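# Load two AA batteries into remote control bay

## Task

Seat both AA batteries in the remote control's open battery compartment, each with correct polarity and fully inserted so it compresses its spring; the remote itself may be repositioned.

## Robot and tools

Robot: two arms, left_arm and right_arm, each ending in a two-finger gripper. The fingers extend along the gripper's +z axis and close along its y axis. end_effector_position is the point between the finger pads, just under 1 cm behind the tips.

Frames: the scene frame has its origin at table-top height, midway between the nominal arm bases, a little behind the near table edge; +z is up, +x points out over the table, and left_arm sits on the +y side (image left and right do not follow these names). Real bases: left_arm at (+0.002, +0.273, -0.010) m, right_arm at (0, -0.310, -0.017) m, both nearly level. Each arm reports its hand pose, velocities and targets in its own base frame. Fixed cameras and the table use the scene frame. Motion offsets are taken along the axes of that arm's current Hand target. Reported positions and orientations may be wrong by a few centimetres, more when the arm is stretched.

The 14-number row: used by both execute_actions and move. Always one flat list of 14 values in [-1, 1], covering both arms even if one stays idle: dx, dy, dz, rx, ry, rz, opening for left_arm, then those seven for right_arm. The first six of each arm are an offset relative to that arm's Hand target at the start of the call, not an absolute pose; 1.0 equals 0.6 m for dx/dy/dz and 180 degrees for rotation. rx, ry, rz form a single rotation vector. Sending the same offset twice moves the arm twice. Six zeros re-command the current Hand target. Opening is absolute, not an offset: +1 fully open (pad gap about 87 mm), +0.5 about 69 mm, 0 about 43 mm, -0.5 about 18 mm, -1 closed. A 0 opening is a real command, so to leave a gripper unchanged repeat its present value (shown under Tool commands, or the last value you sent).

execute_actions(actions, cameras): actions is a list of actions; each action is a list of up to 15 rows, one per 1/30 s step, and a short action repeats its final row to fill 15 steps. Every row in an action is measured from the pose at that action's start. An empty actions list just returns the state plus all images. cameras: list of names, ["all"], or []; an unknown name invalidates the call.

move(target, speed, blend, opening_speed, blocking, cameras): target is one 14-number row or up to 15 rows; every row counts from the same starting Hand targets. Both grippers travel straight lines that finish together, taking at least 0.5 s and at most 10 s. speed is the path top speed in m/s (0.002 to 2.9, default 0.25; rotation limited to twice that in rad/s), one value or one per target. blend (m) rounds corners between listed targets; 0 stops at each. opening_speed sets how fast openings change, per second on the -1..+1 scale, at least 0.2. blocking=false returns after about 0.5 s while the move continues. Paths do not avoid obstacles or the other arm; faster moves lag, overshoot and strike harder, and targets placed deeper past contact push harder. Avoid paths passing near an arm's own base. The result adds a move: line naming the ending (done, off_target, moving, held, fault) and any limits (paced = command clipped, held = steps withheld).

wait(seconds, cameras): 0 to 10 s, arms keep their last command; a running move carries on. stop(cameras): brakes a running move. zoom_image(camera, region): enlarges [x0, y0, x1, y1] in pixels of that camera's newest image, at most 504 by 504. Cameras: cam_head_left, cam_head_right, cam_high, cam_low (504x504), cam_left_wrist, cam_right_wrist (672x504). finished_scene(scene): closes the current scene; the batteries must stay correctly seated without the robot.

Reading results: Hand target is the last commanded pose after clipping; the gripper often rests short of it, and only a new action (even all zeros) re-requests it. If still short, send the missing distance. Orientation commands are clipped to within 40 degrees of the measured one. grip_measured uses the same -1..+1 scale as opening; to hold a part, command about 0.04 below the reading at first contact for full force (roughly 20 N per pad). Readings may be off by about 1 mm. Joint velocities 'within noise' means the arm is still. Joint torques include gravity and friction, with joints 1-3 wrapping at ±28 N m.

Cautions: check the gripper's real position and tilt after each move, since small moves may fail or go sideways. Don't drop batteries, release them while moving, slam or push hard, or let anything leave the table. The bar, plate (up to about 3 cm high) and rail near the bases give no warning when touched. Keep the grippers and wrist cameras apart; never close one gripper on the other's fingers. Long holding, stretched poses or pushing against unreachable targets heats motors: MOTOR HOT appears at 75 °C, at 90 °C the arm folds and stops for the scene. Loose objects may occasionally be nudged by outside pushes.

Each tool is called after "Emit:" as a command line: name --argument value for each argument, lists and objects as JSON in quotes; but a table of rows of numbers goes row by row, as --pt "numbers of a row", without its own name.

## Session

Emit:
execute_actions --actions '[]'

Scene clock: 0.00 s.
left_arm: end_effector_position=(+0.3776, +0.0077, +0.0435) grip_measured=+0.976 end_effector_quat_wxyz=(+0.567, +0.006, +0.823, +0.039) | right_arm: end_effector_position=(+0.3638, -0.0345, +0.0442) grip_measured=+0.982 end_effector_quat_wxyz=(+0.575, +0.088, +0.799, -0.150)
Joint positions: left_arm=[-0.02 1.551 0.351 0.837 -0.076 0.047 0.988] | right_arm=[0.121 1.592 0.307 0.951 0.463 0.009 0.991]
Joint velocities: left_arm=[within noise] | right_arm=[0.007 -0.007 -0.007 0.037 0.007 0.007 -0.066]
Joint torques (N m): no reading
Heat: left arm: 38 °C; right arm: 45 °C.
Hand target: left_arm +0.3832, +0.0091, +0.0538; +0.580, +0.003, +0.813, +0.040 | right_arm +0.3653, -0.0344, +0.0470; +0.578, +0.090, +0.797, -0.149
Tool commands: left_gripper/opening=+1.0 right_gripper/opening=+1.0

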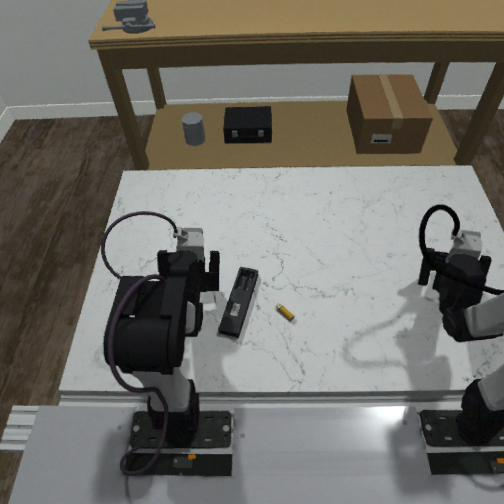

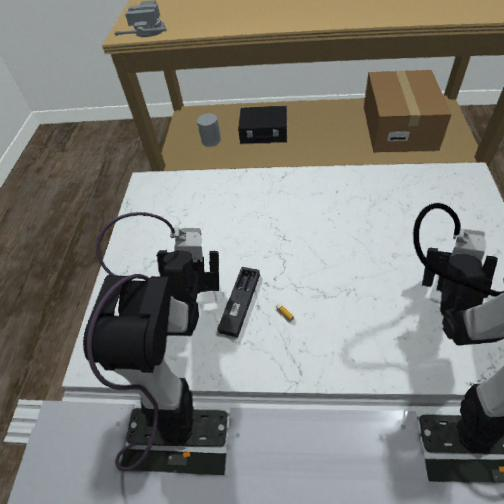

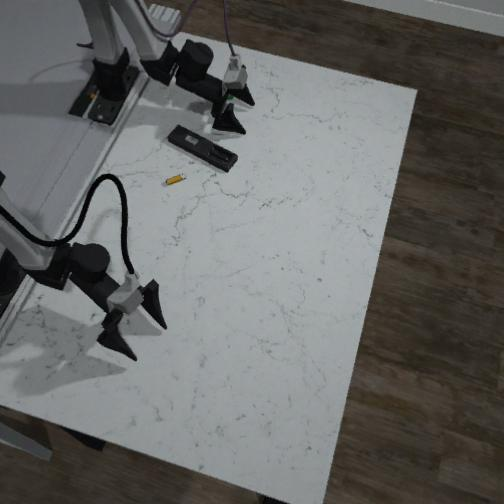

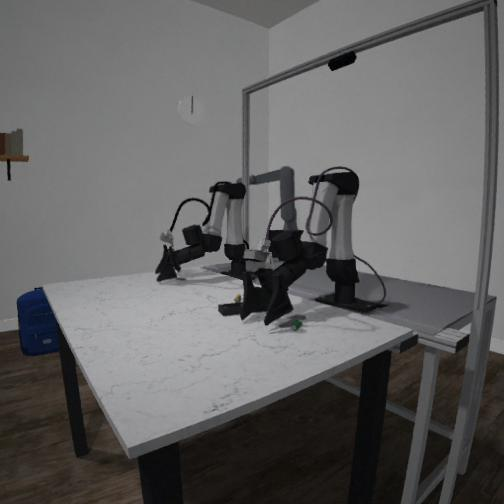

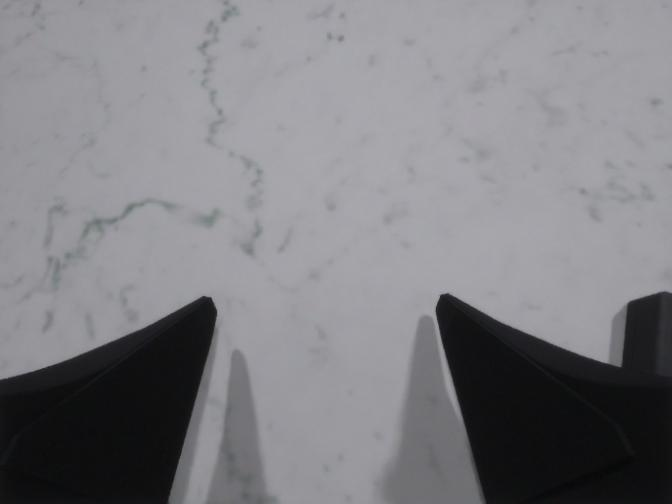

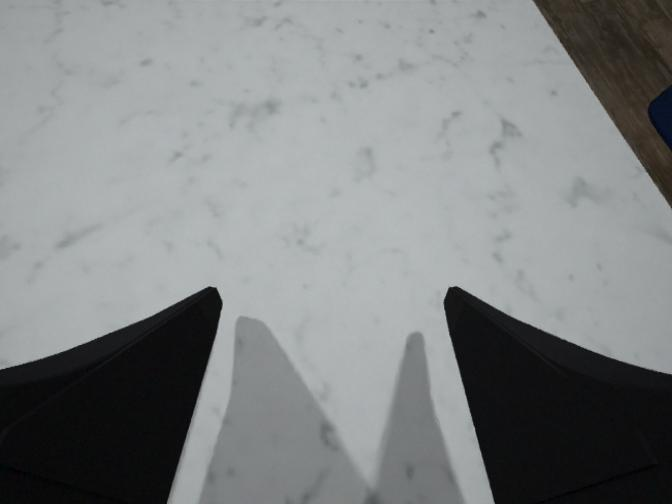

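Emit:
zoom_image --camera "cam_high" --region '[130, 40, 270, 200]'

Emit:
zoom_image --camera "cam_head_right" --region '[120, 210, 330, 380]'

Scaled by 3.150.

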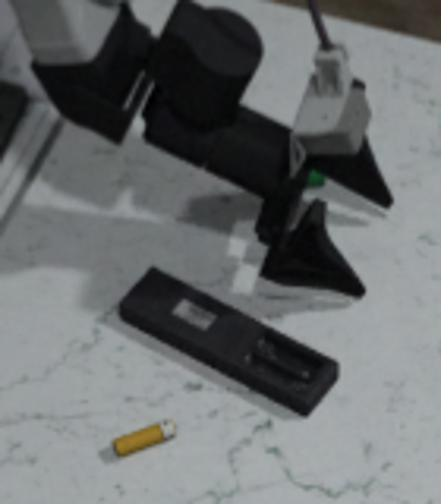

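Scaled by 2.400.

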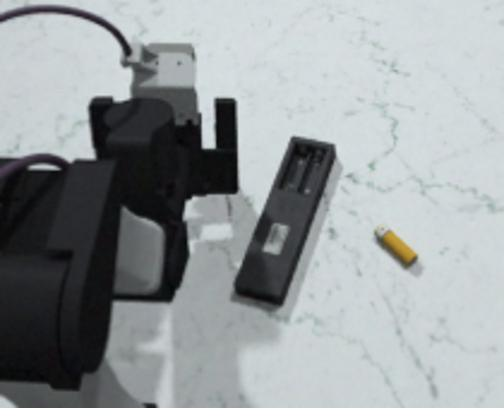

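Emit:
move --target '[-0.2350, 0, -0.0800, 0, 0, 0, 1, 0, 0, 0, 0, 0, 0, 1]' --speed 0.25 --cameras '["cam_head_right", "cam_high", "cam_left_wrist"]'

Scene clock: 2.70 s.
left_arm: end_effector_position=(+0.3775, -0.0023, +0.1835) grip_measured=+0.976 end_effector_quat_wxyz=(+0.563, +0.014, +0.826, +0.038) | right_arm: end_effector_position=(+0.3638, -0.0345, +0.0441) grip_measured=+0.982 end_effector_quat_wxyz=(+0.575, +0.088, +0.799, -0.150)
Joint positions: left_arm=[-0.059 1.151 0.746 0.03 -0.103 0.045 0.988] | right_arm=[0.121 1.592 0.307 0.95 0.463 0.009 0.991]
Joint torques (N m): left_arm=[-0.38 -3.66 11.47 1.77 -0.23 -0.26] | right_arm=[-0.39 -5.85 4.63 1.69 0.04 -0.05]
Heat: left arm: 39 °C; right arm: 45 °C.
Hand target: left_arm +0.3838, -0.0013, +0.2023; +0.580, +0.003, +0.813, +0.040 | right_arm +0.3653, -0.0344, +0.0470; +0.578, +0.090, +0.797, -0.149
Off the commanded pose: left_arm 0.020 m, 3 deg | right_arm 0.003 m, 0 deg.
move: off_target (left_arm)
Images, in order (width x height): cam_head_right 504x504, cam_high 504x504, cam_left_wrist 672x504.

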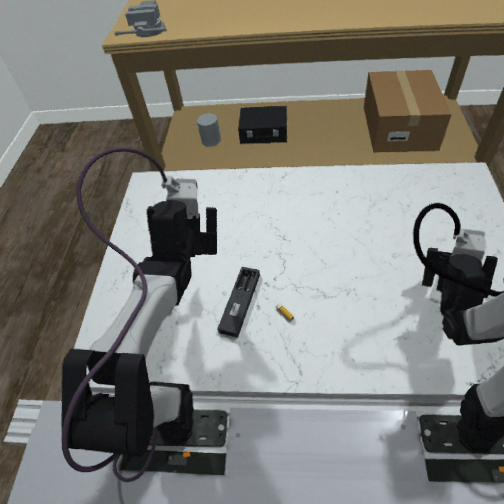

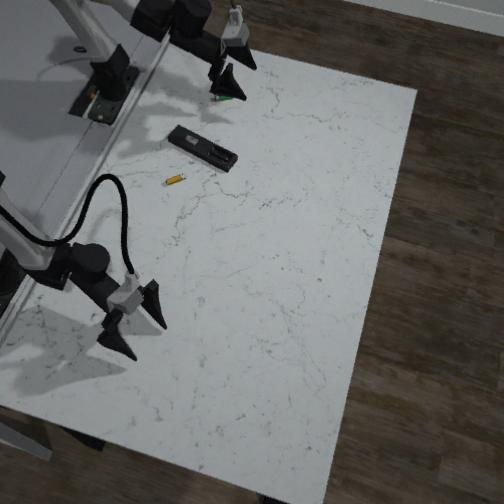

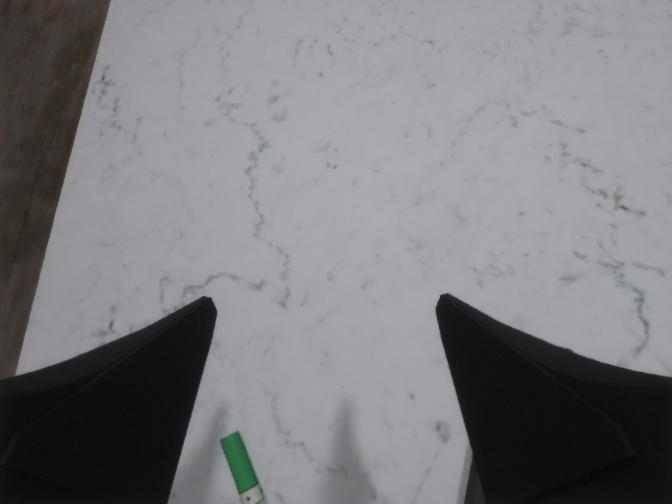

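Emit:
move --target '[0.052, -0.057, -0.2137, 0, 0, 0, 1, 0, 0, 0, 0, 0, 0, 1]' --speed 0.25 --cameras '["cam_left_wrist", "cam_head_left"]'

Scene clock: 8.53 s.
left_arm: end_effector_position=(+0.2531, -0.0427, +0.2086) grip_measured=+0.976 end_effector_quat_wxyz=(+0.577, +0.014, +0.816, +0.039) | right_arm: end_effector_position=(+0.3638, -0.0345, +0.0441) grip_measured=+0.982 end_effector_quat_wxyz=(+0.575, +0.088, +0.799, -0.150)
Joint positions: left_arm=[-0.489 0.612 0.648 -0.425 -0.506 -0.111 0.988] | right_arm=[0.121 1.592 0.307 0.95 0.463 0.009 0.991]
Joint torques (N m): left_arm=[-0.34 0.83 8.57 1.69 -0.36 -0.31] | right_arm=[-0.39 -5.85 4.62 1.69 0.04 -0.05]
Heat: left arm: 40 °C; right arm: 46 °C.
Hand target: left_arm +0.2540, -0.0417, +0.2119; +0.580, +0.003, +0.813, +0.041 | right_arm +0.3653, -0.0344, +0.0470; +0.578, +0.090, +0.797, -0.149
Off the commanded pose: left_arm 0.004 m, 1 deg | right_arm 0.003 m, 0 deg.
move: done
Images, in order (width x height): cam_head_left 504x504, cam_left_wrist 672x504.

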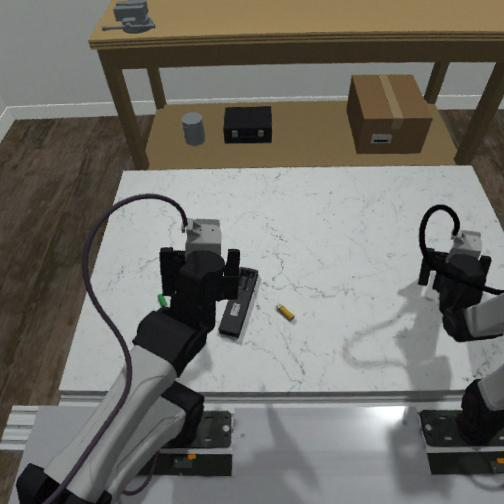

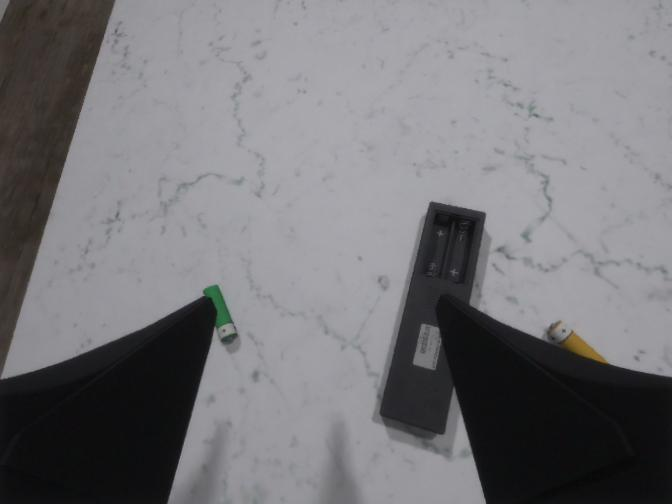

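Emit:
zoom_image --camera "cam_left_wrist" --region '[370, 190, 620, 380]'

Scaled by 2.016.

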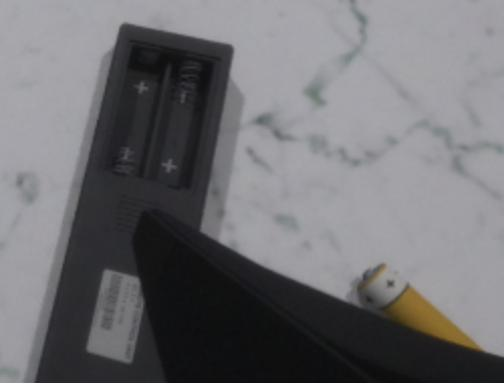

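Emit:
move --target '[0.0918, -0.1242, 0.0818, 0.0894, 0.3826, 0.0590, 1, 0, 0, 0, 0, 0, 0, 1]' --speed 0.25 --cameras '["cam_left_wrist"]'

Scene clock: 16.60 s.
left_arm: end_effector_position=(+0.2801, -0.1096, +0.1305) grip_measured=+0.976 end_effector_quat_wxyz=(-0.002, +0.124, +0.992, -0.014) | right_arm: end_effector_position=(+0.3638, -0.0345, +0.0441) grip_measured=+0.982 end_effector_quat_wxyz=(+0.575, +0.088, +0.799, -0.150)
Joint positions: left_arm=[-0.344 1.837 1.644 -1.374 0.028 -0.094 0.988] | right_arm=[0.121 1.592 0.307 0.95 0.463 0.009 0.991]
Joint torques (N m): left_arm=[0.73 -8.14 9.92 0.25 0.12 -0.01] | right_arm=[-0.39 -5.86 4.64 1.69 0.04 -0.05]
Heat: left arm: 41 °C; right arm: 46 °C.
Hand target: left_arm +0.2855, -0.1100, +0.1390; +0.009, +0.127, +0.992, -0.022 | right_arm +0.3653, -0.0344, +0.0470; +0.578, +0.090, +0.797, -0.149
Off the commanded pose: left_arm 0.010 m, 2 deg | right_arm 0.003 m, 0 deg.
move: done
Images, in order (width x height): cam_left_wrist 672x504.

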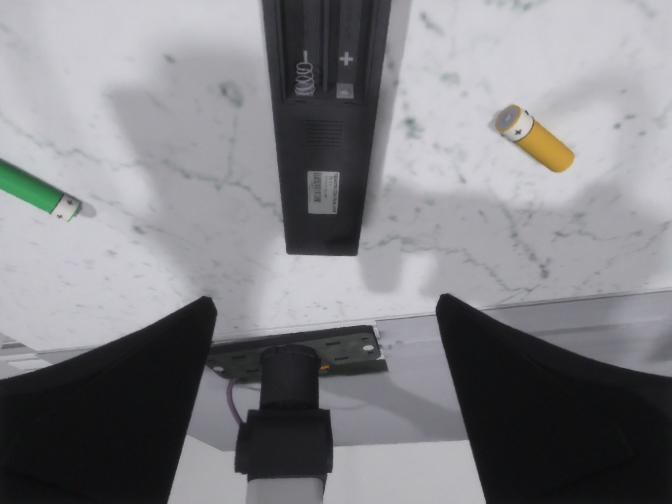

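Emit:
move --pt "-0.005 0.001 0.110 0 0 0.0083 1 0 0 0 0 0 0 1" --pt "-0.005 0.001 0.174 0 0 0.0083 1 0 0 0 0 0 0 1" --pt "-0.005 0.001 0.174 0 0 0.0083 0.0 0 0 0 0 0 0 1" --speed '[0.2, 0.08, 0.05]' --blend '[0.01, 0, 0]' --opening_speed 0.6 --cameras '["cam_left_wrist"]'

Scene clock: 21.67 s.
left_arm: end_effector_position=(+0.2893, -0.1130, +0.0355) grip_measured=+0.067 end_effector_quat_wxyz=(+0.007, +0.133, +0.991, -0.016) | right_arm: end_effector_position=(+0.3638, -0.0345, +0.0441) grip_measured=+0.982 end_effector_quat_wxyz=(+0.575, +0.088, +0.799, -0.150)
Joint positions: left_arm=[-0.345 1.906 1.355 -1 0.029 -0.079 0.533] | right_arm=[0.121 1.592 0.307 0.95 0.463 0.009 0.991]
Joint torques (N m): left_arm=[-0.02 -8.34 6.04 0.46 0.07 0.02] | right_arm=[-0.38 -5.85 4.63 1.69 0.04 -0.05]
Heat: left arm: 41 °C; right arm: 47 °C.
Hand target: left_arm +0.2900, -0.1149, +0.0347; +0.010, +0.140, +0.990, -0.022 | right_arm +0.3653, -0.0344, +0.0470; +0.578, +0.090, +0.797, -0.149
Off the commanded pose: left_arm 0.002 m, 1 deg | right_arm 0.003 m, 0 deg.
move: done
Images, in order (width x height): cam_left_wrist 672x504.

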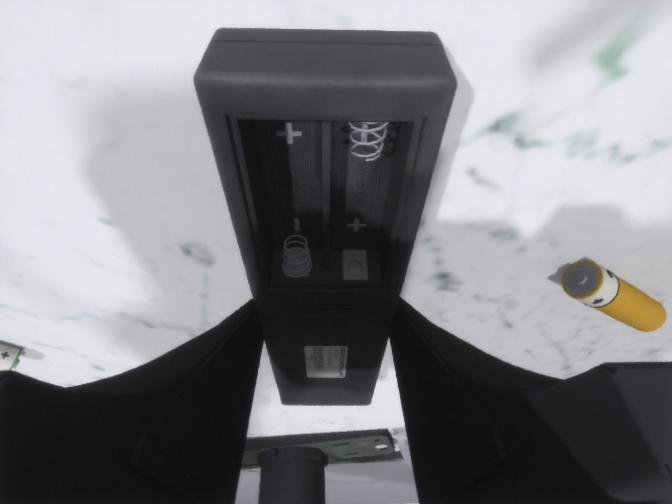

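Emit:
move --pt "0 0 -0.075 0 0 0 0.0 0 0 0 0 0 0 1" --pt "0.007 0.0847 -0.075 0 0 -0.589 0.0 0 0 0 0 0 0 1" --pt "0.007 0.0847 0.002 0 0 -0.589 0.0 0 0 0 0 0 0 1" --speed '[0.12, 0.3, 0.07]' --blend '[0.005, 0.0, 0]' --cameras '["cam_left_wrist"]'

Scene clock: 28.63 s.
left_arm: end_effector_position=(+0.2998, -0.0644, +0.0338) grip_measured=+0.067 end_effector_quat_wxyz=(+0.010, +0.702, -0.712, +0.020) | right_arm: end_effector_position=(+0.3638, -0.0345, +0.0441) grip_measured=+0.982 end_effector_quat_wxyz=(+0.575, +0.088, +0.799, -0.150)
Joint positions: left_arm=[-0.051 1.733 1.117 -0.939 0.042 -1.608 0.533] | right_arm=[0.121 1.592 0.307 0.95 0.463 0.009 0.991]
Joint torques (N m): left_arm=[-0.06 -6.43 5.53 0.36 -0.04 -0.27] | right_arm=[-0.38 -5.85 4.63 1.69 0.04 -0.05]
Heat: left arm: 41 °C; right arm: 47 °C.
Hand target: left_arm +0.3000, -0.0651, +0.0313; +0.012, +0.707, -0.707, +0.021 | right_arm +0.3653, -0.0344, +0.0470; +0.578, +0.090, +0.797, -0.149
Off the commanded pose: left_arm 0.003 m, 1 deg | right_arm 0.003 m, 0 deg.
move: done
Images, in order (width x height): cam_left_wrist 672x504.

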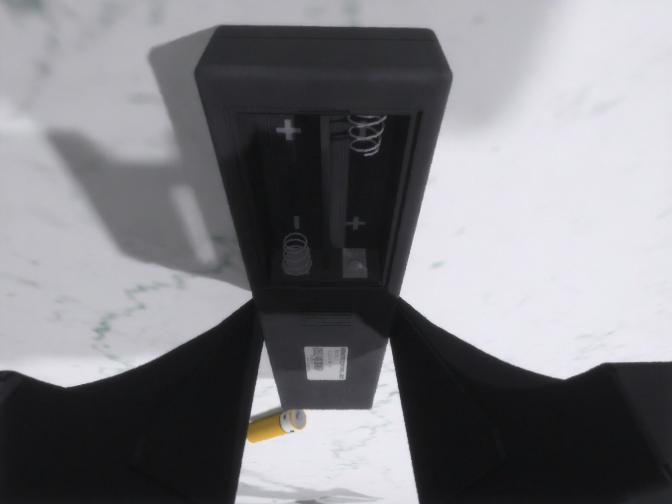

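Emit:
move --pt "0 0 0 0 0 0 0.3 0 0 0 0 0 0 1" --pt "0 0 -0.17 0 0 0 0.3 0 0 0 0 0 0 1" --speed '[0.1, 0.15]' --opening_speed 0.6 --cameras '["cam_left_wrist"]'

Scene clock: 32.67 s.
left_arm: end_effector_position=(+0.2943, -0.0624, +0.1188) grip_measured=+0.300 end_effector_quat_wxyz=(+0.024, +0.704, -0.710, +0.005) | right_arm: end_effector_position=(+0.3638, -0.0345, +0.0441) grip_measured=+0.982 end_effector_quat_wxyz=(+0.575, +0.088, +0.799, -0.150)
Joint positions: left_arm=[-0.046 1.682 1.404 -1.317 0.042 -1.608 0.65] | right_arm=[0.121 1.592 0.307 0.95 0.463 0.009 0.991]
Joint torques (N m): left_arm=[0.64 -8.58 9.31 0.06 -0.08 -0.1] | right_arm=[-0.39 -5.85 4.63 1.69 0.04 -0.05]
Heat: left arm: 41 °C; right arm: 47 °C.
Hand target: left_arm +0.2987, -0.0604, +0.1332; +0.012, +0.707, -0.707, +0.021 | right_arm +0.3653, -0.0344, +0.0470; +0.578, +0.090, +0.797, -0.149
Off the commanded pose: left_arm 0.015 m, 2 deg | right_arm 0.003 m, 0 deg.
move: off_target (left_arm)
Images, in order (width x height): cam_left_wrist 672x504.

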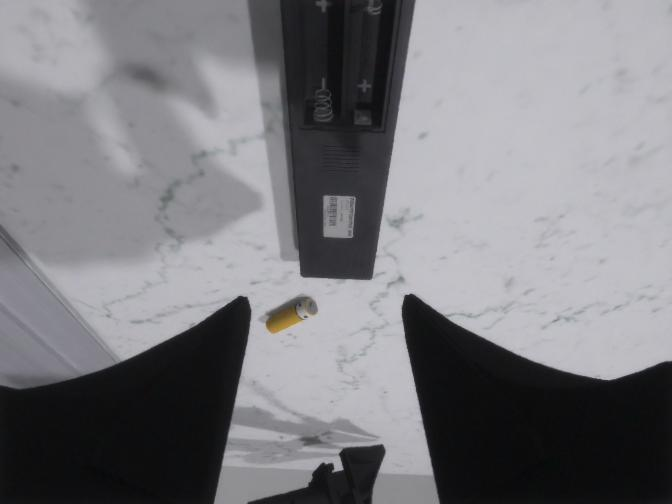

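Emit:
move --target '[0.2977, 0.0662, 0.0777, 0, 0, 0.2111, 0.0, 0, 0, 0, 0, 0, 0, 1]' --speed 0.25 --cameras '["cam_left_wrist"]'

Scene clock: 37.87 s.
left_arm: end_effector_position=(+0.2498, -0.2381, +0.0867) grip_measured=+0.000 end_effector_quat_wxyz=(-0.018, -0.443, +0.896, -0.011) | right_arm: end_effector_position=(+0.3638, -0.0345, +0.0441) grip_measured=+0.982 end_effector_quat_wxyz=(+0.575, +0.088, +0.799, -0.150)
Joint positions: left_arm=[-0.619 1.849 1.477 -1.197 0.042 -1.537 0.5] | right_arm=[0.121 1.592 0.307 0.95 0.463 0.009 0.991]
Joint torques (N m): left_arm=[0.35 -7.98 9.76 0.25 -0.24 0.02] | right_arm=[-0.38 -5.85 4.63 1.69 0.04 -0.05]
Heat: left arm: 42 °C; right arm: 47 °C.
Hand target: left_arm +0.2594, -0.2410, +0.0943; -0.004, -0.438, +0.899, -0.024 | right_arm +0.3653, -0.0344, +0.0470; +0.578, +0.090, +0.797, -0.149
Off the commanded pose: left_arm 0.013 m, 2 deg | right_arm 0.003 m, 0 deg.
move: off_target (left_arm)
Images, in order (width x height): cam_left_wrist 672x504.

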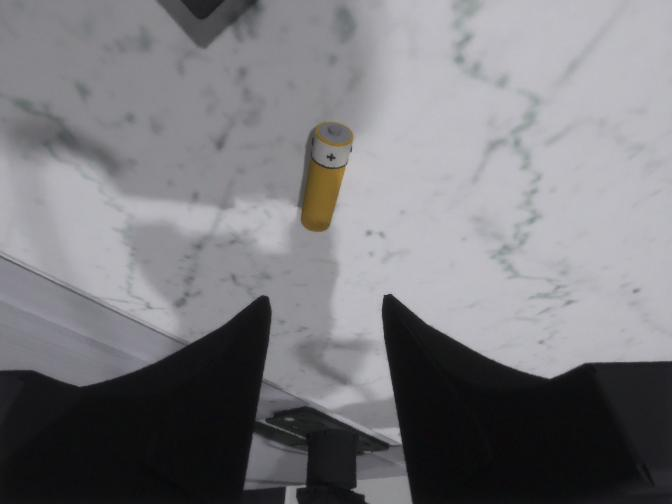

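Emit:
move --target '[-0.0485, 0.0175, 0.0368, 0, 0, 0.0472, 0.0, 0, 0, 0, 0, 0, 0, 1]' --speed 0.15 --cameras '["cam_left_wrist"]'

Scene clock: 41.33 s.
left_arm: end_effector_position=(+0.2678, -0.2161, +0.0727) grip_measured=+0.000 end_effector_quat_wxyz=(-0.007, -0.373, +0.927, -0.026) | right_arm: end_effector_position=(+0.3638, -0.0345, +0.0441) grip_measured=+0.982 end_effector_quat_wxyz=(+0.575, +0.088, +0.799, -0.150)
Joint positions: left_arm=[-0.54 1.861 1.438 -1.115 0.042 -1.307 0.5] | right_arm=[0.121 1.592 0.307 0.95 0.463 0.009 0.991]
Joint torques (N m): left_arm=[0.4 -8.08 6.12 0.43 -0.22 0.04] | right_arm=[-0.38 -5.85 4.63 1.69 0.04 -0.05]
Heat: left arm: 43 °C; right arm: 47 °C.
Hand target: left_arm +0.2694, -0.2127, +0.0711; -0.002, -0.370, +0.929, -0.024 | right_arm +0.3653, -0.0344, +0.0470; +0.578, +0.090, +0.797, -0.149
Off the commanded pose: left_arm 0.004 m, 1 deg | right_arm 0.003 m, 0 deg.
move: done
Images, in order (width x height): cam_left_wrist 672x504.

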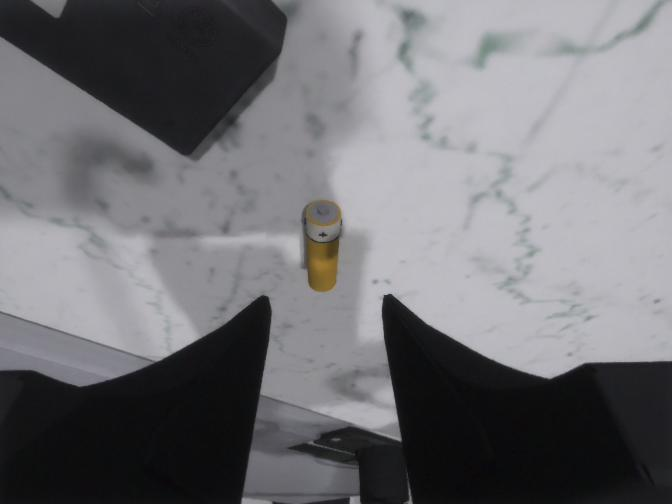

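Emit:
move --pt "-0.0083 0.004 0.055 0 0 0 0.0 0 0 0 0 0 0 1" --pt "-0.0083 0.004 0.055 0 0 0 -0.74 0 0 0 0 0 0 1" --speed '[0.08, 0.05]' --opening_speed 0.6 --cameras '["cam_left_wrist"]'

Scene clock: 46.13 s.
left_arm: end_effector_position=(+0.2697, -0.2129, +0.0394) grip_measured=-0.621 end_effector_quat_wxyz=(-0.007, -0.372, +0.928, -0.026) | right_arm: end_effector_position=(+0.3638, -0.0345, +0.0441) grip_measured=+0.982 end_effector_quat_wxyz=(+0.575, +0.088, +0.799, -0.150)
Joint positions: left_arm=[-0.53 1.893 1.344 -0.99 0.042 -1.293 0.19] | right_arm=[0.121 1.592 0.307 0.95 0.463 0.009 0.991]
Joint torques (N m): left_arm=[0.55 -8.28 6.02 0.36 -0.2 0.01] | right_arm=[-0.38 -5.85 4.64 1.69 0.04 -0.05]
Heat: left arm: 43 °C; right arm: 47 °C.
Hand target: left_arm +0.2718, -0.2089, +0.0379; -0.002, -0.370, +0.929, -0.024 | right_arm +0.3653, -0.0344, +0.0470; +0.578, +0.090, +0.797, -0.149
Off the commanded pose: left_arm 0.005 m, 1 deg | right_arm 0.003 m, 0 deg.
move: done
Images, in order (width x height): cam_left_wrist 672x504.

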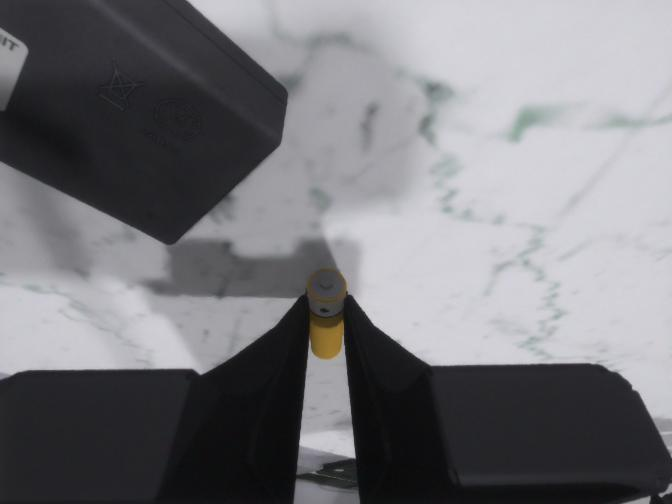

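Emit:
zoom_image --camera "cam_left_wrist" --region '[270, 240, 390, 370]'

Scaled by 3.877.

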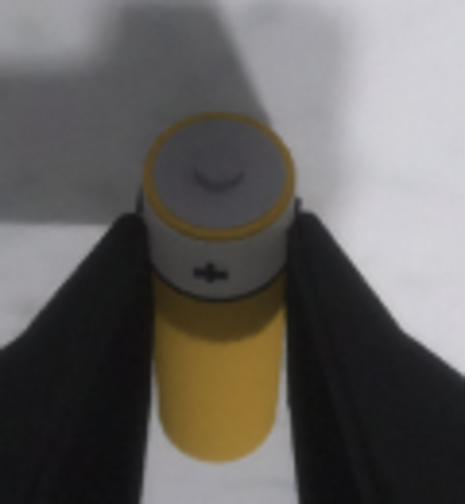

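Emit:
move --pt "0 0 -0.1333 0 0 0 -0.74 -0.1264 -0.0178 -0.0382 0 0 0 1" --pt "-0.3513 0.3765 -0.2767 0 0 -0.258 -0.74 -0.0945 0.5537 -0.3688 -0.5722 -0.0097 -0.1875 1" --speed '[0.15, 0.3]' --blend '[0.01, 0]' --cameras '["cam_right_wrist", "cam_left_wrist"]'

Scene clock: 54.10 s.
left_arm: end_effector_position=(+0.2637, +0.1043, +0.1828) grip_measured=-0.621 end_effector_quat_wxyz=(+0.013, +0.709, -0.705, +0.018) | right_arm: end_effector_position=(+0.2892, +0.3485, +0.1154) grip_measured=+0.982 end_effector_quat_wxyz=(-0.379, +0.589, -0.610, -0.371)
Joint positions: left_arm=[0.53 1.719 1.702 -1.569 0.042 -1.047 0.19] | right_arm=[0.631 1.737 1.096 -0.03 -0.791 -0.506 0.991]
Joint torques (N m): left_arm=[0.35 -6.37 9.61 0.25 0 -0.01] | right_arm=[-0.1 -7.39 8.47 1.39 -0.55 -0.23]
Heat: left arm: 43 °C; right arm: 47 °C.
Hand target: left_arm +0.2673, +0.1073, +0.1896; +0.011, +0.706, -0.707, +0.021 | right_arm +0.2898, +0.3551, +0.1195; -0.380, +0.597, -0.596, -0.380
Off the commanded pose: left_arm 0.008 m, 1 deg | right_arm 0.008 m, 2 deg.
joint sent to its limit (left arm) — joint 4 (wrist pitch), lower limit. The joint targets still meet the commanded pose.
move: done
Images, in order (width x height): cam_left_wrist 672x504, cam_right_wrist 672x504.

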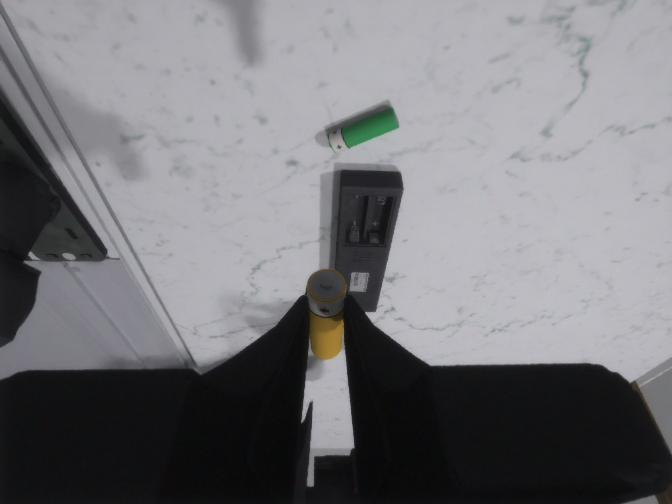

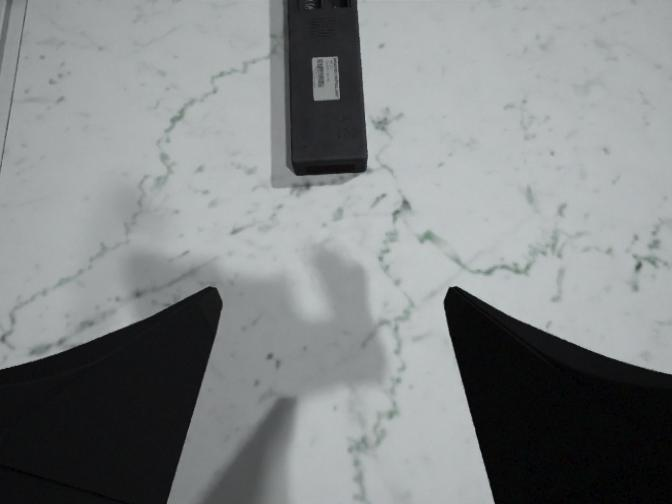

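Emit:
move --target '[0, 0, 0, 0, 0, 0, -0.74, 0.0492, 0.0008, 0.2197, 0, 0, 0, 0.6]' --speed 0.12 --cameras '["cam_right_wrist"]'

Scene clock: 57.83 s.
left_arm: end_effector_position=(+0.2637, +0.1043, +0.1828) grip_measured=-0.621 end_effector_quat_wxyz=(+0.013, +0.709, -0.705, +0.018) | right_arm: end_effector_position=(+0.2837, +0.4533, +0.0339) grip_measured=+0.600 end_effector_quat_wxyz=(-0.368, +0.599, -0.602, -0.378)
Joint positions: left_arm=[0.53 1.719 1.702 -1.569 0.042 -1.047 0.19] | right_arm=[0.833 2.125 1.26 0.273 -0.656 -0.374 0.8]
Joint torques (N m): left_arm=[0.46 -6.31 9.72 0.22 -0.02 0] | right_arm=[-0.16 -10.35 7.8 1.74 -0.21 0.04]
Heat: left arm: 43 °C; right arm: 48 °C.
Hand target: left_arm +0.2673, +0.1073, +0.1896; +0.011, +0.706, -0.707, +0.021 | right_arm +0.2892, +0.4620, +0.0369; -0.380, +0.597, -0.596, -0.380
Off the commanded pose: left_arm 0.008 m, 1 deg | right_arm 0.011 m, 2 deg.
joint sent to its limit (left arm) — joint 4 (wrist pitch), lower limit. The joint targets still meet the commanded pose.
move: off_target (right_arm)
Images, in order (width x height): cam_right_wrist 672x504.

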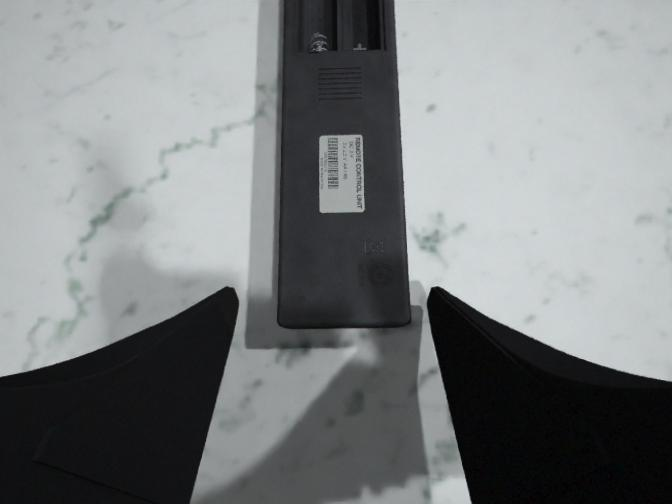

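Emit:
move --pt "0 0 0 0 0 0 -0.74 0.0 -0.0092 0.006 0 0 0 0.6" --pt "0 0 0 0 0 0 -0.74 0.0 -0.0092 0.006 0 0 0 0.13" --speed '[0.08, 0.08]' --opening_speed 0.5 --cameras '["cam_right_wrist"]'

Scene clock: 60.40 s.
left_arm: end_effector_position=(+0.2637, +0.1043, +0.1828) grip_measured=-0.621 end_effector_quat_wxyz=(+0.013, +0.709, -0.705, +0.018) | right_arm: end_effector_position=(+0.2890, +0.4590, +0.0346) grip_measured=+0.130 end_effector_quat_wxyz=(-0.373, +0.599, -0.600, -0.378)
Joint positions: left_arm=[0.53 1.719 1.702 -1.569 0.042 -1.047 0.19] | right_arm=[0.833 2.146 1.29 0.274 -0.656 -0.373 0.565]
Joint torques (N m): left_arm=[0.35 -6.22 9.73 0.18 -0.02 0.04] | right_arm=[-0.43 -10.39 7.9 1.65 -0.24 -0.01]
Heat: left arm: 44 °C; right arm: 48 °C.
Hand target: left_arm +0.2673, +0.1073, +0.1896; +0.011, +0.706, -0.707, +0.021 | right_arm +0.2947, +0.4653, +0.0354; -0.380, +0.597, -0.596, -0.380
Off the commanded pose: left_arm 0.008 m, 1 deg | right_arm 0.009 m, 1 deg.
joint sent to its limit (left arm) — joint 4 (wrist pitch), lower limit. The joint targets still meet the commanded pose.
move: done
Images, in order (width x height): cam_right_wrist 672x504.

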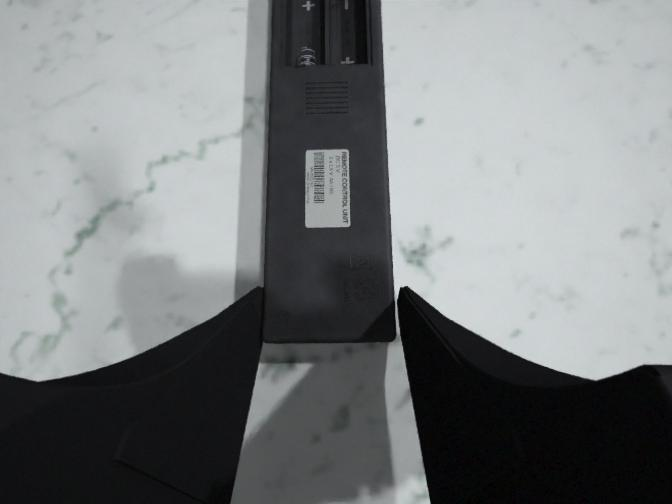

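Emit:
move --target '[0, 0, 0, 0, 0, 0, -0.74, 0, 0, 0, 0, 0, 0, -0.05]' --speed 0.08 --opening_speed 0.3 --cameras '["cam_right_wrist"]'

Emit:
zoom_image --camera "cam_right_wrist" --region '[250, 0, 400, 110]'

Scene clock: 61.70 s.
left_arm: end_effector_position=(+0.2637, +0.1043, +0.1828) grip_measured=-0.621 end_effector_quat_wxyz=(+0.013, +0.709, -0.705, +0.018) | right_arm: end_effector_position=(+0.2890, +0.4590, +0.0346) grip_measured=+0.069 end_effector_quat_wxyz=(-0.373, +0.599, -0.600, -0.378)
Joint positions: left_arm=[0.53 1.719 1.702 -1.569 0.042 -1.047 0.19] | right_arm=[0.833 2.146 1.29 0.274 -0.656 -0.373 0.535]
Joint torques (N m): left_arm=[0.49 -6.3 9.58 0.19 0.01 0.05] | right_arm=[-0.42 -10.37 7.9 1.65 -0.24 -0.01]
Heat: left arm: 44 °C; right arm: 49 °C.
Hand target: left_arm +0.2673, +0.1073, +0.1896; +0.011, +0.706, -0.707, +0.021 | right_arm +0.2947, +0.4653, +0.0354; -0.380, +0.597, -0.596, -0.380
Off the commanded pose: left_arm 0.008 m, 1 deg | right_arm 0.009 m, 1 deg.
joint sent to its limit (left arm) — joint 4 (wrist pitch), lower limit. The joint targets still meet the commanded pose.
move: done
Images, in order (width x height): cam_right_wrist 672x504.

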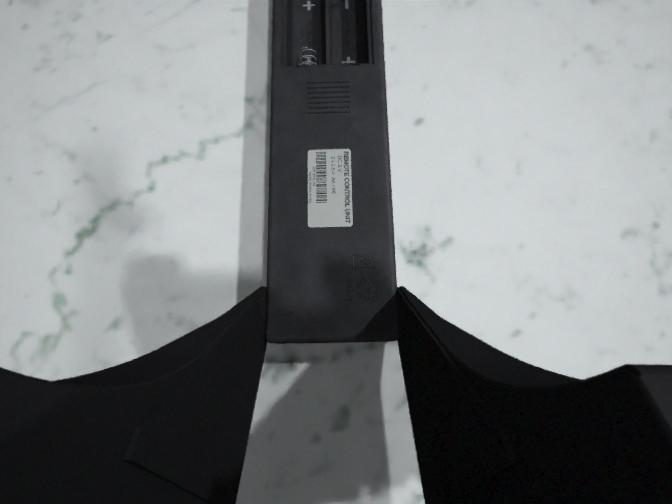

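Scaled by 3.360.

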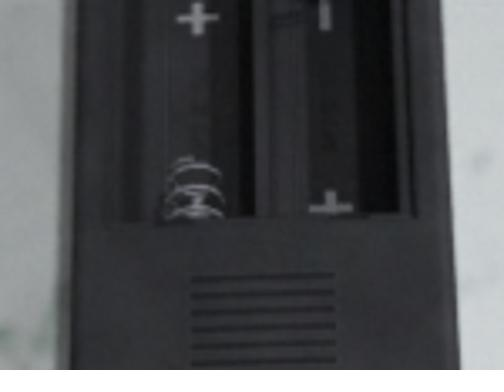

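Emit:
move --target '[0.1688, -0.0362, 0.1932, 0, -0.111, 0, -0.74, 0, 0, 0, 0, 0, 0, -0.05]' --speed 0.15 --cameras '["cam_left_wrist", "cam_right_wrist"]'

Emit:
zoom_image --camera "cam_left_wrist" --region '[240, 220, 440, 370]'

Emit:
zoom_image --camera "cam_right_wrist" --region '[250, 0, 400, 110]'

Scene clock: 65.27 s.
left_arm: end_effector_position=(+0.2888, -0.0036, +0.0801) grip_measured=-0.621 end_effector_quat_wxyz=(-0.101, +0.695, -0.705, -0.095) | right_arm: end_effector_position=(+0.2890, +0.4590, +0.0346) grip_measured=+0.069 end_effector_quat_wxyz=(-0.373, +0.599, -0.600, -0.378)
Joint positions: left_arm=[-0.041 1.644 1.234 -1.162 -0.28 -1.598 0.19] | right_arm=[0.833 2.146 1.29 0.274 -0.656 -0.373 0.535]
Joint torques (N m): left_arm=[0.01 -5.98 6.17 0.38 -0.56 -0.22] | right_arm=[-0.42 -10.37 7.9 1.65 -0.24 -0.01]
Heat: left arm: 44 °C; right arm: 50 °C.
Hand target: left_arm +0.2903, +0.0008, +0.0786; -0.111, +0.699, -0.699, -0.102 | right_arm +0.2947, +0.4653, +0.0354; -0.380, +0.597, -0.596, -0.380
Off the commanded pose: left_arm 0.005 m, 2 deg | right_arm 0.009 m, 1 deg.
move: done
Images, in order (width x height): cam_left_wrist 672x504, cam_right_wrist 672x504.

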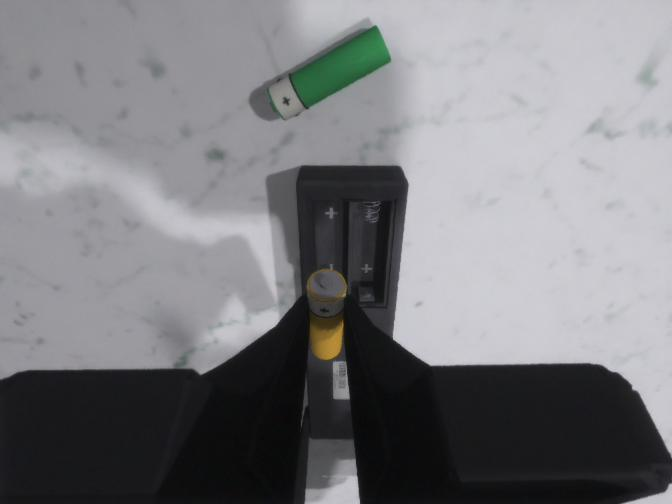

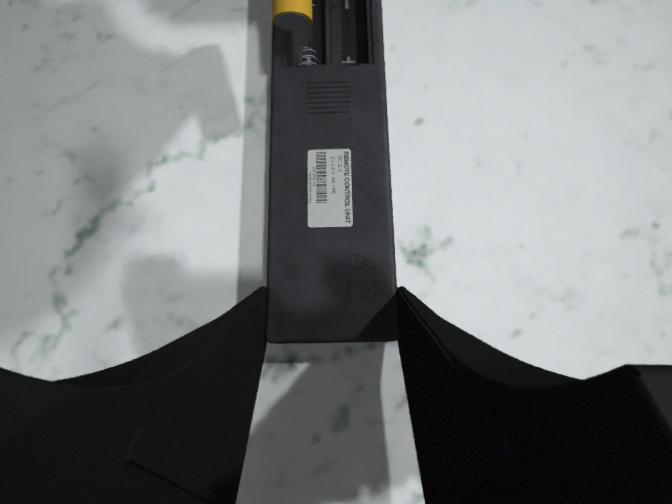

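Scaled by 2.520.

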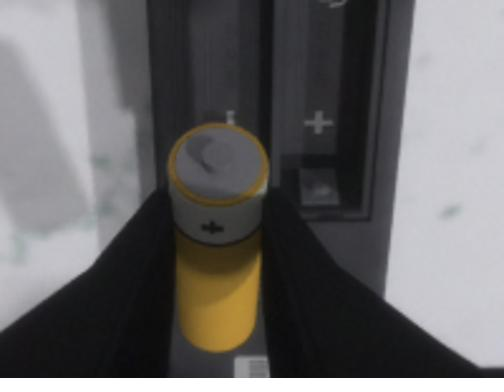

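Scaled by 3.360.

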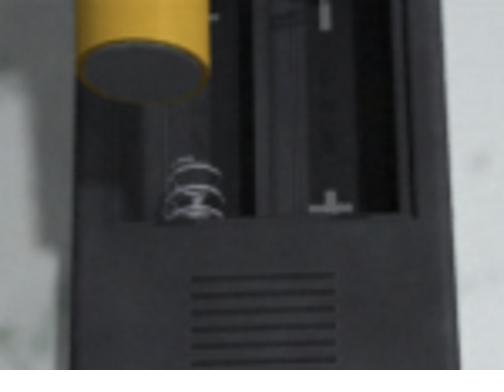

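Emit:
move --pt "-0.073 -0.0047 -0.0145 0 0 0 -0.74 0 0 0 0 0 0 -0.05" --pt "-0.0152 -0.0042 0.0187 0 0 0 -0.74 0 0 0 0 0 0 -0.05" --speed '[0.15, 0.08]' --blend '[0.004, 0]' --cameras '["cam_left_wrist", "cam_right_wrist"]'

Emit:
zoom_image --camera "cam_left_wrist" --region '[260, 150, 430, 320]'

Emit:
zoom_image --camera "cam_right_wrist" --region '[250, 0, 400, 110]'

Scene clock: 72.00 s.
left_arm: end_effector_position=(+0.2914, +0.0097, +0.0717) grip_measured=-0.621 end_effector_quat_wxyz=(-0.103, +0.695, -0.705, -0.098) | right_arm: end_effector_position=(+0.2890, +0.4590, +0.0346) grip_measured=+0.069 end_effector_quat_wxyz=(-0.373, +0.599, -0.600, -0.378)
Joint positions: left_arm=[0.001 1.656 1.214 -1.119 -0.285 -1.555 0.19] | right_arm=[0.833 2.146 1.29 0.274 -0.656 -0.373 0.535]
Joint torques (N m): left_arm=[0.06 -6.16 6.22 0.4 -0.48 -0.26] | right_arm=[-0.43 -10.39 7.9 1.65 -0.24 -0.01]
Heat: left arm: 44 °C; right arm: 52 °C.
Hand target: left_arm +0.2930, +0.0129, +0.0708; -0.112, +0.699, -0.699, -0.102 | right_arm +0.2947, +0.4653, +0.0354; -0.380, +0.597, -0.596, -0.380
Off the commanded pose: left_arm 0.004 m, 1 deg | right_arm 0.009 m, 1 deg.
move: done
Images, in order (width x height): cam_left_wrist 672x504, cam_right_wrist 672x504.

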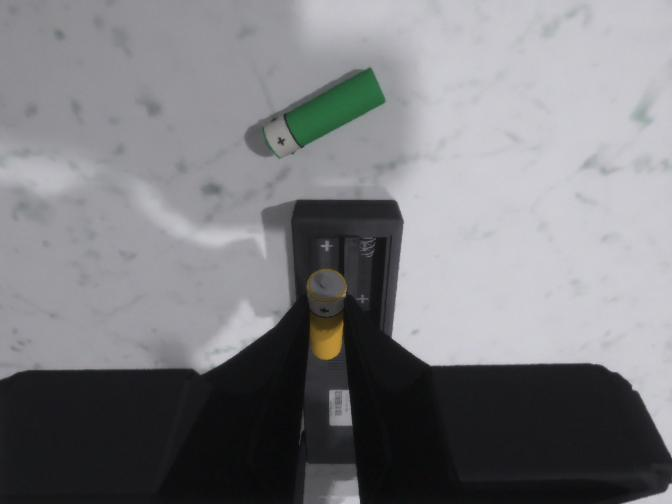

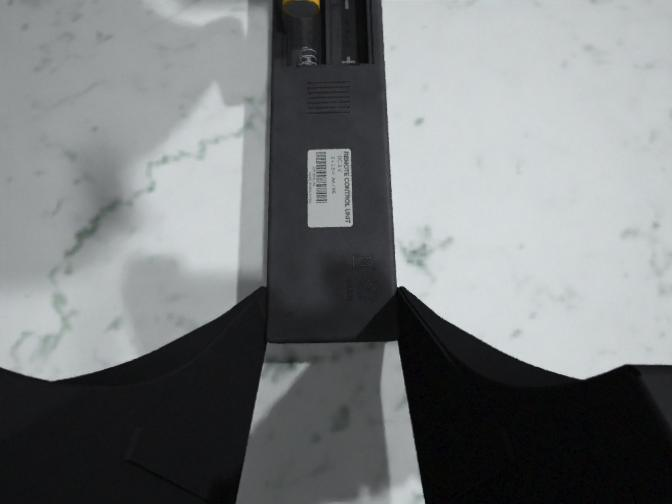

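Scaled by 2.965.

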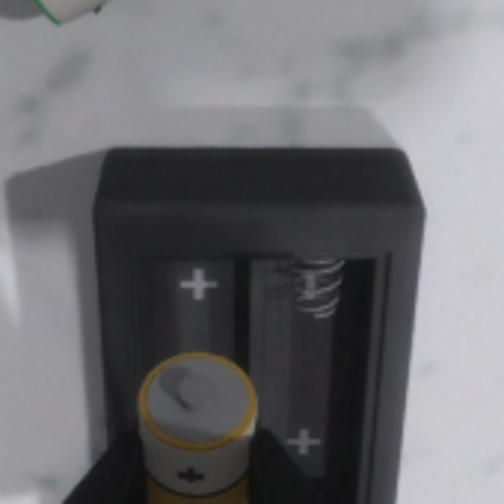

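Scaled by 3.360.

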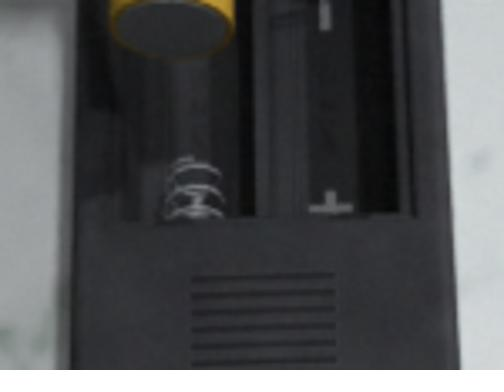

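Emit:
move --target '[0.0107, -0.0003, 0.0175, -0.0032, 0, -0.0089, -0.74, 0, 0, 0, 0, 0, 0, -0.05]' --speed 0.06 --cameras '["cam_left_wrist", "cam_right_wrist"]'

Emit:
zoom_image --camera "cam_left_wrist" --region '[260, 150, 430, 320]'

Emit:
zoom_image --camera "cam_right_wrist" --region '[250, 0, 400, 110]'

Scene clock: 76.13 s.
left_arm: end_effector_position=(+0.2923, +0.0071, +0.0606) grip_measured=-0.621 end_effector_quat_wxyz=(-0.102, +0.706, -0.694, -0.099) | right_arm: end_effector_position=(+0.2890, +0.4590, +0.0346) grip_measured=+0.069 end_effector_quat_wxyz=(-0.373, +0.599, -0.600, -0.378)
Joint positions: left_arm=[-0.008 1.672 1.186 -1.086 -0.285 -1.596 0.19] | right_arm=[0.833 2.146 1.29 0.274 -0.656 -0.373 0.535]
Joint torques (N m): left_arm=[-0.17 -6.08 6 0.33 -0.5 -0.24] | right_arm=[-0.42 -10.39 7.9 1.65 -0.24 -0.01]
Heat: left arm: 43 °C; right arm: 52 °C.
Hand target: left_arm +0.2933, +0.0098, +0.0588; -0.109, +0.709, -0.688, -0.104 | right_arm +0.2947, +0.4653, +0.0354; -0.380, +0.597, -0.596, -0.380
Off the commanded pose: left_arm 0.003 m, 1 deg | right_arm 0.009 m, 1 deg.
move: done
Images, in order (width x height): cam_left_wrist 672x504, cam_right_wrist 672x504.

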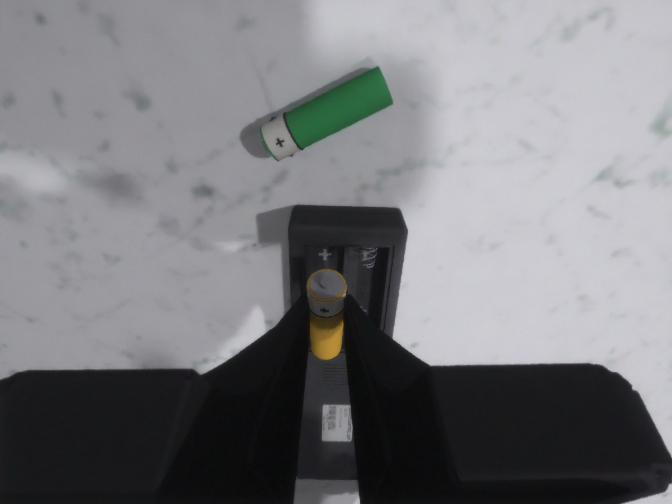

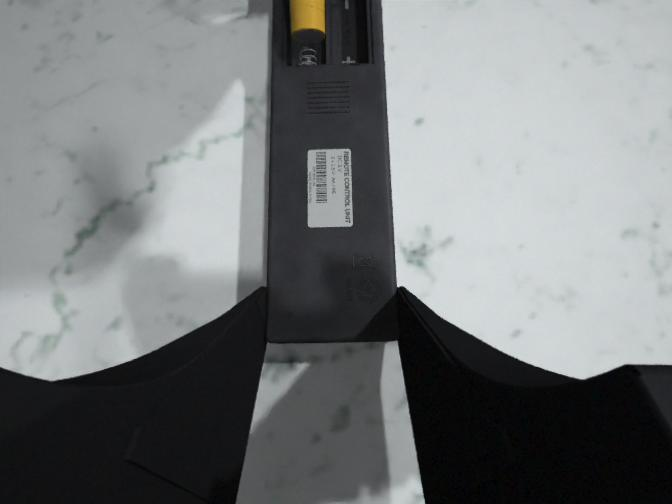

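Scaled by 2.965.

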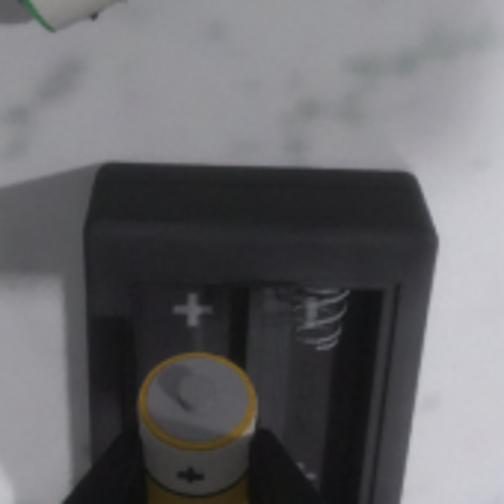

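Scaled by 3.360.

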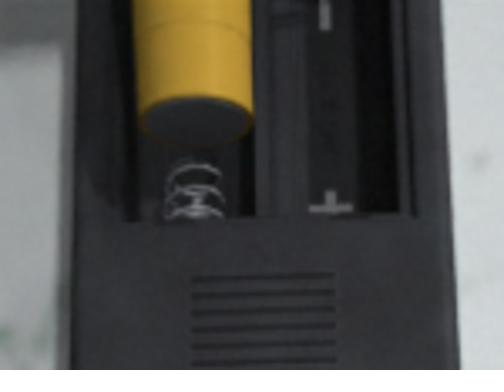

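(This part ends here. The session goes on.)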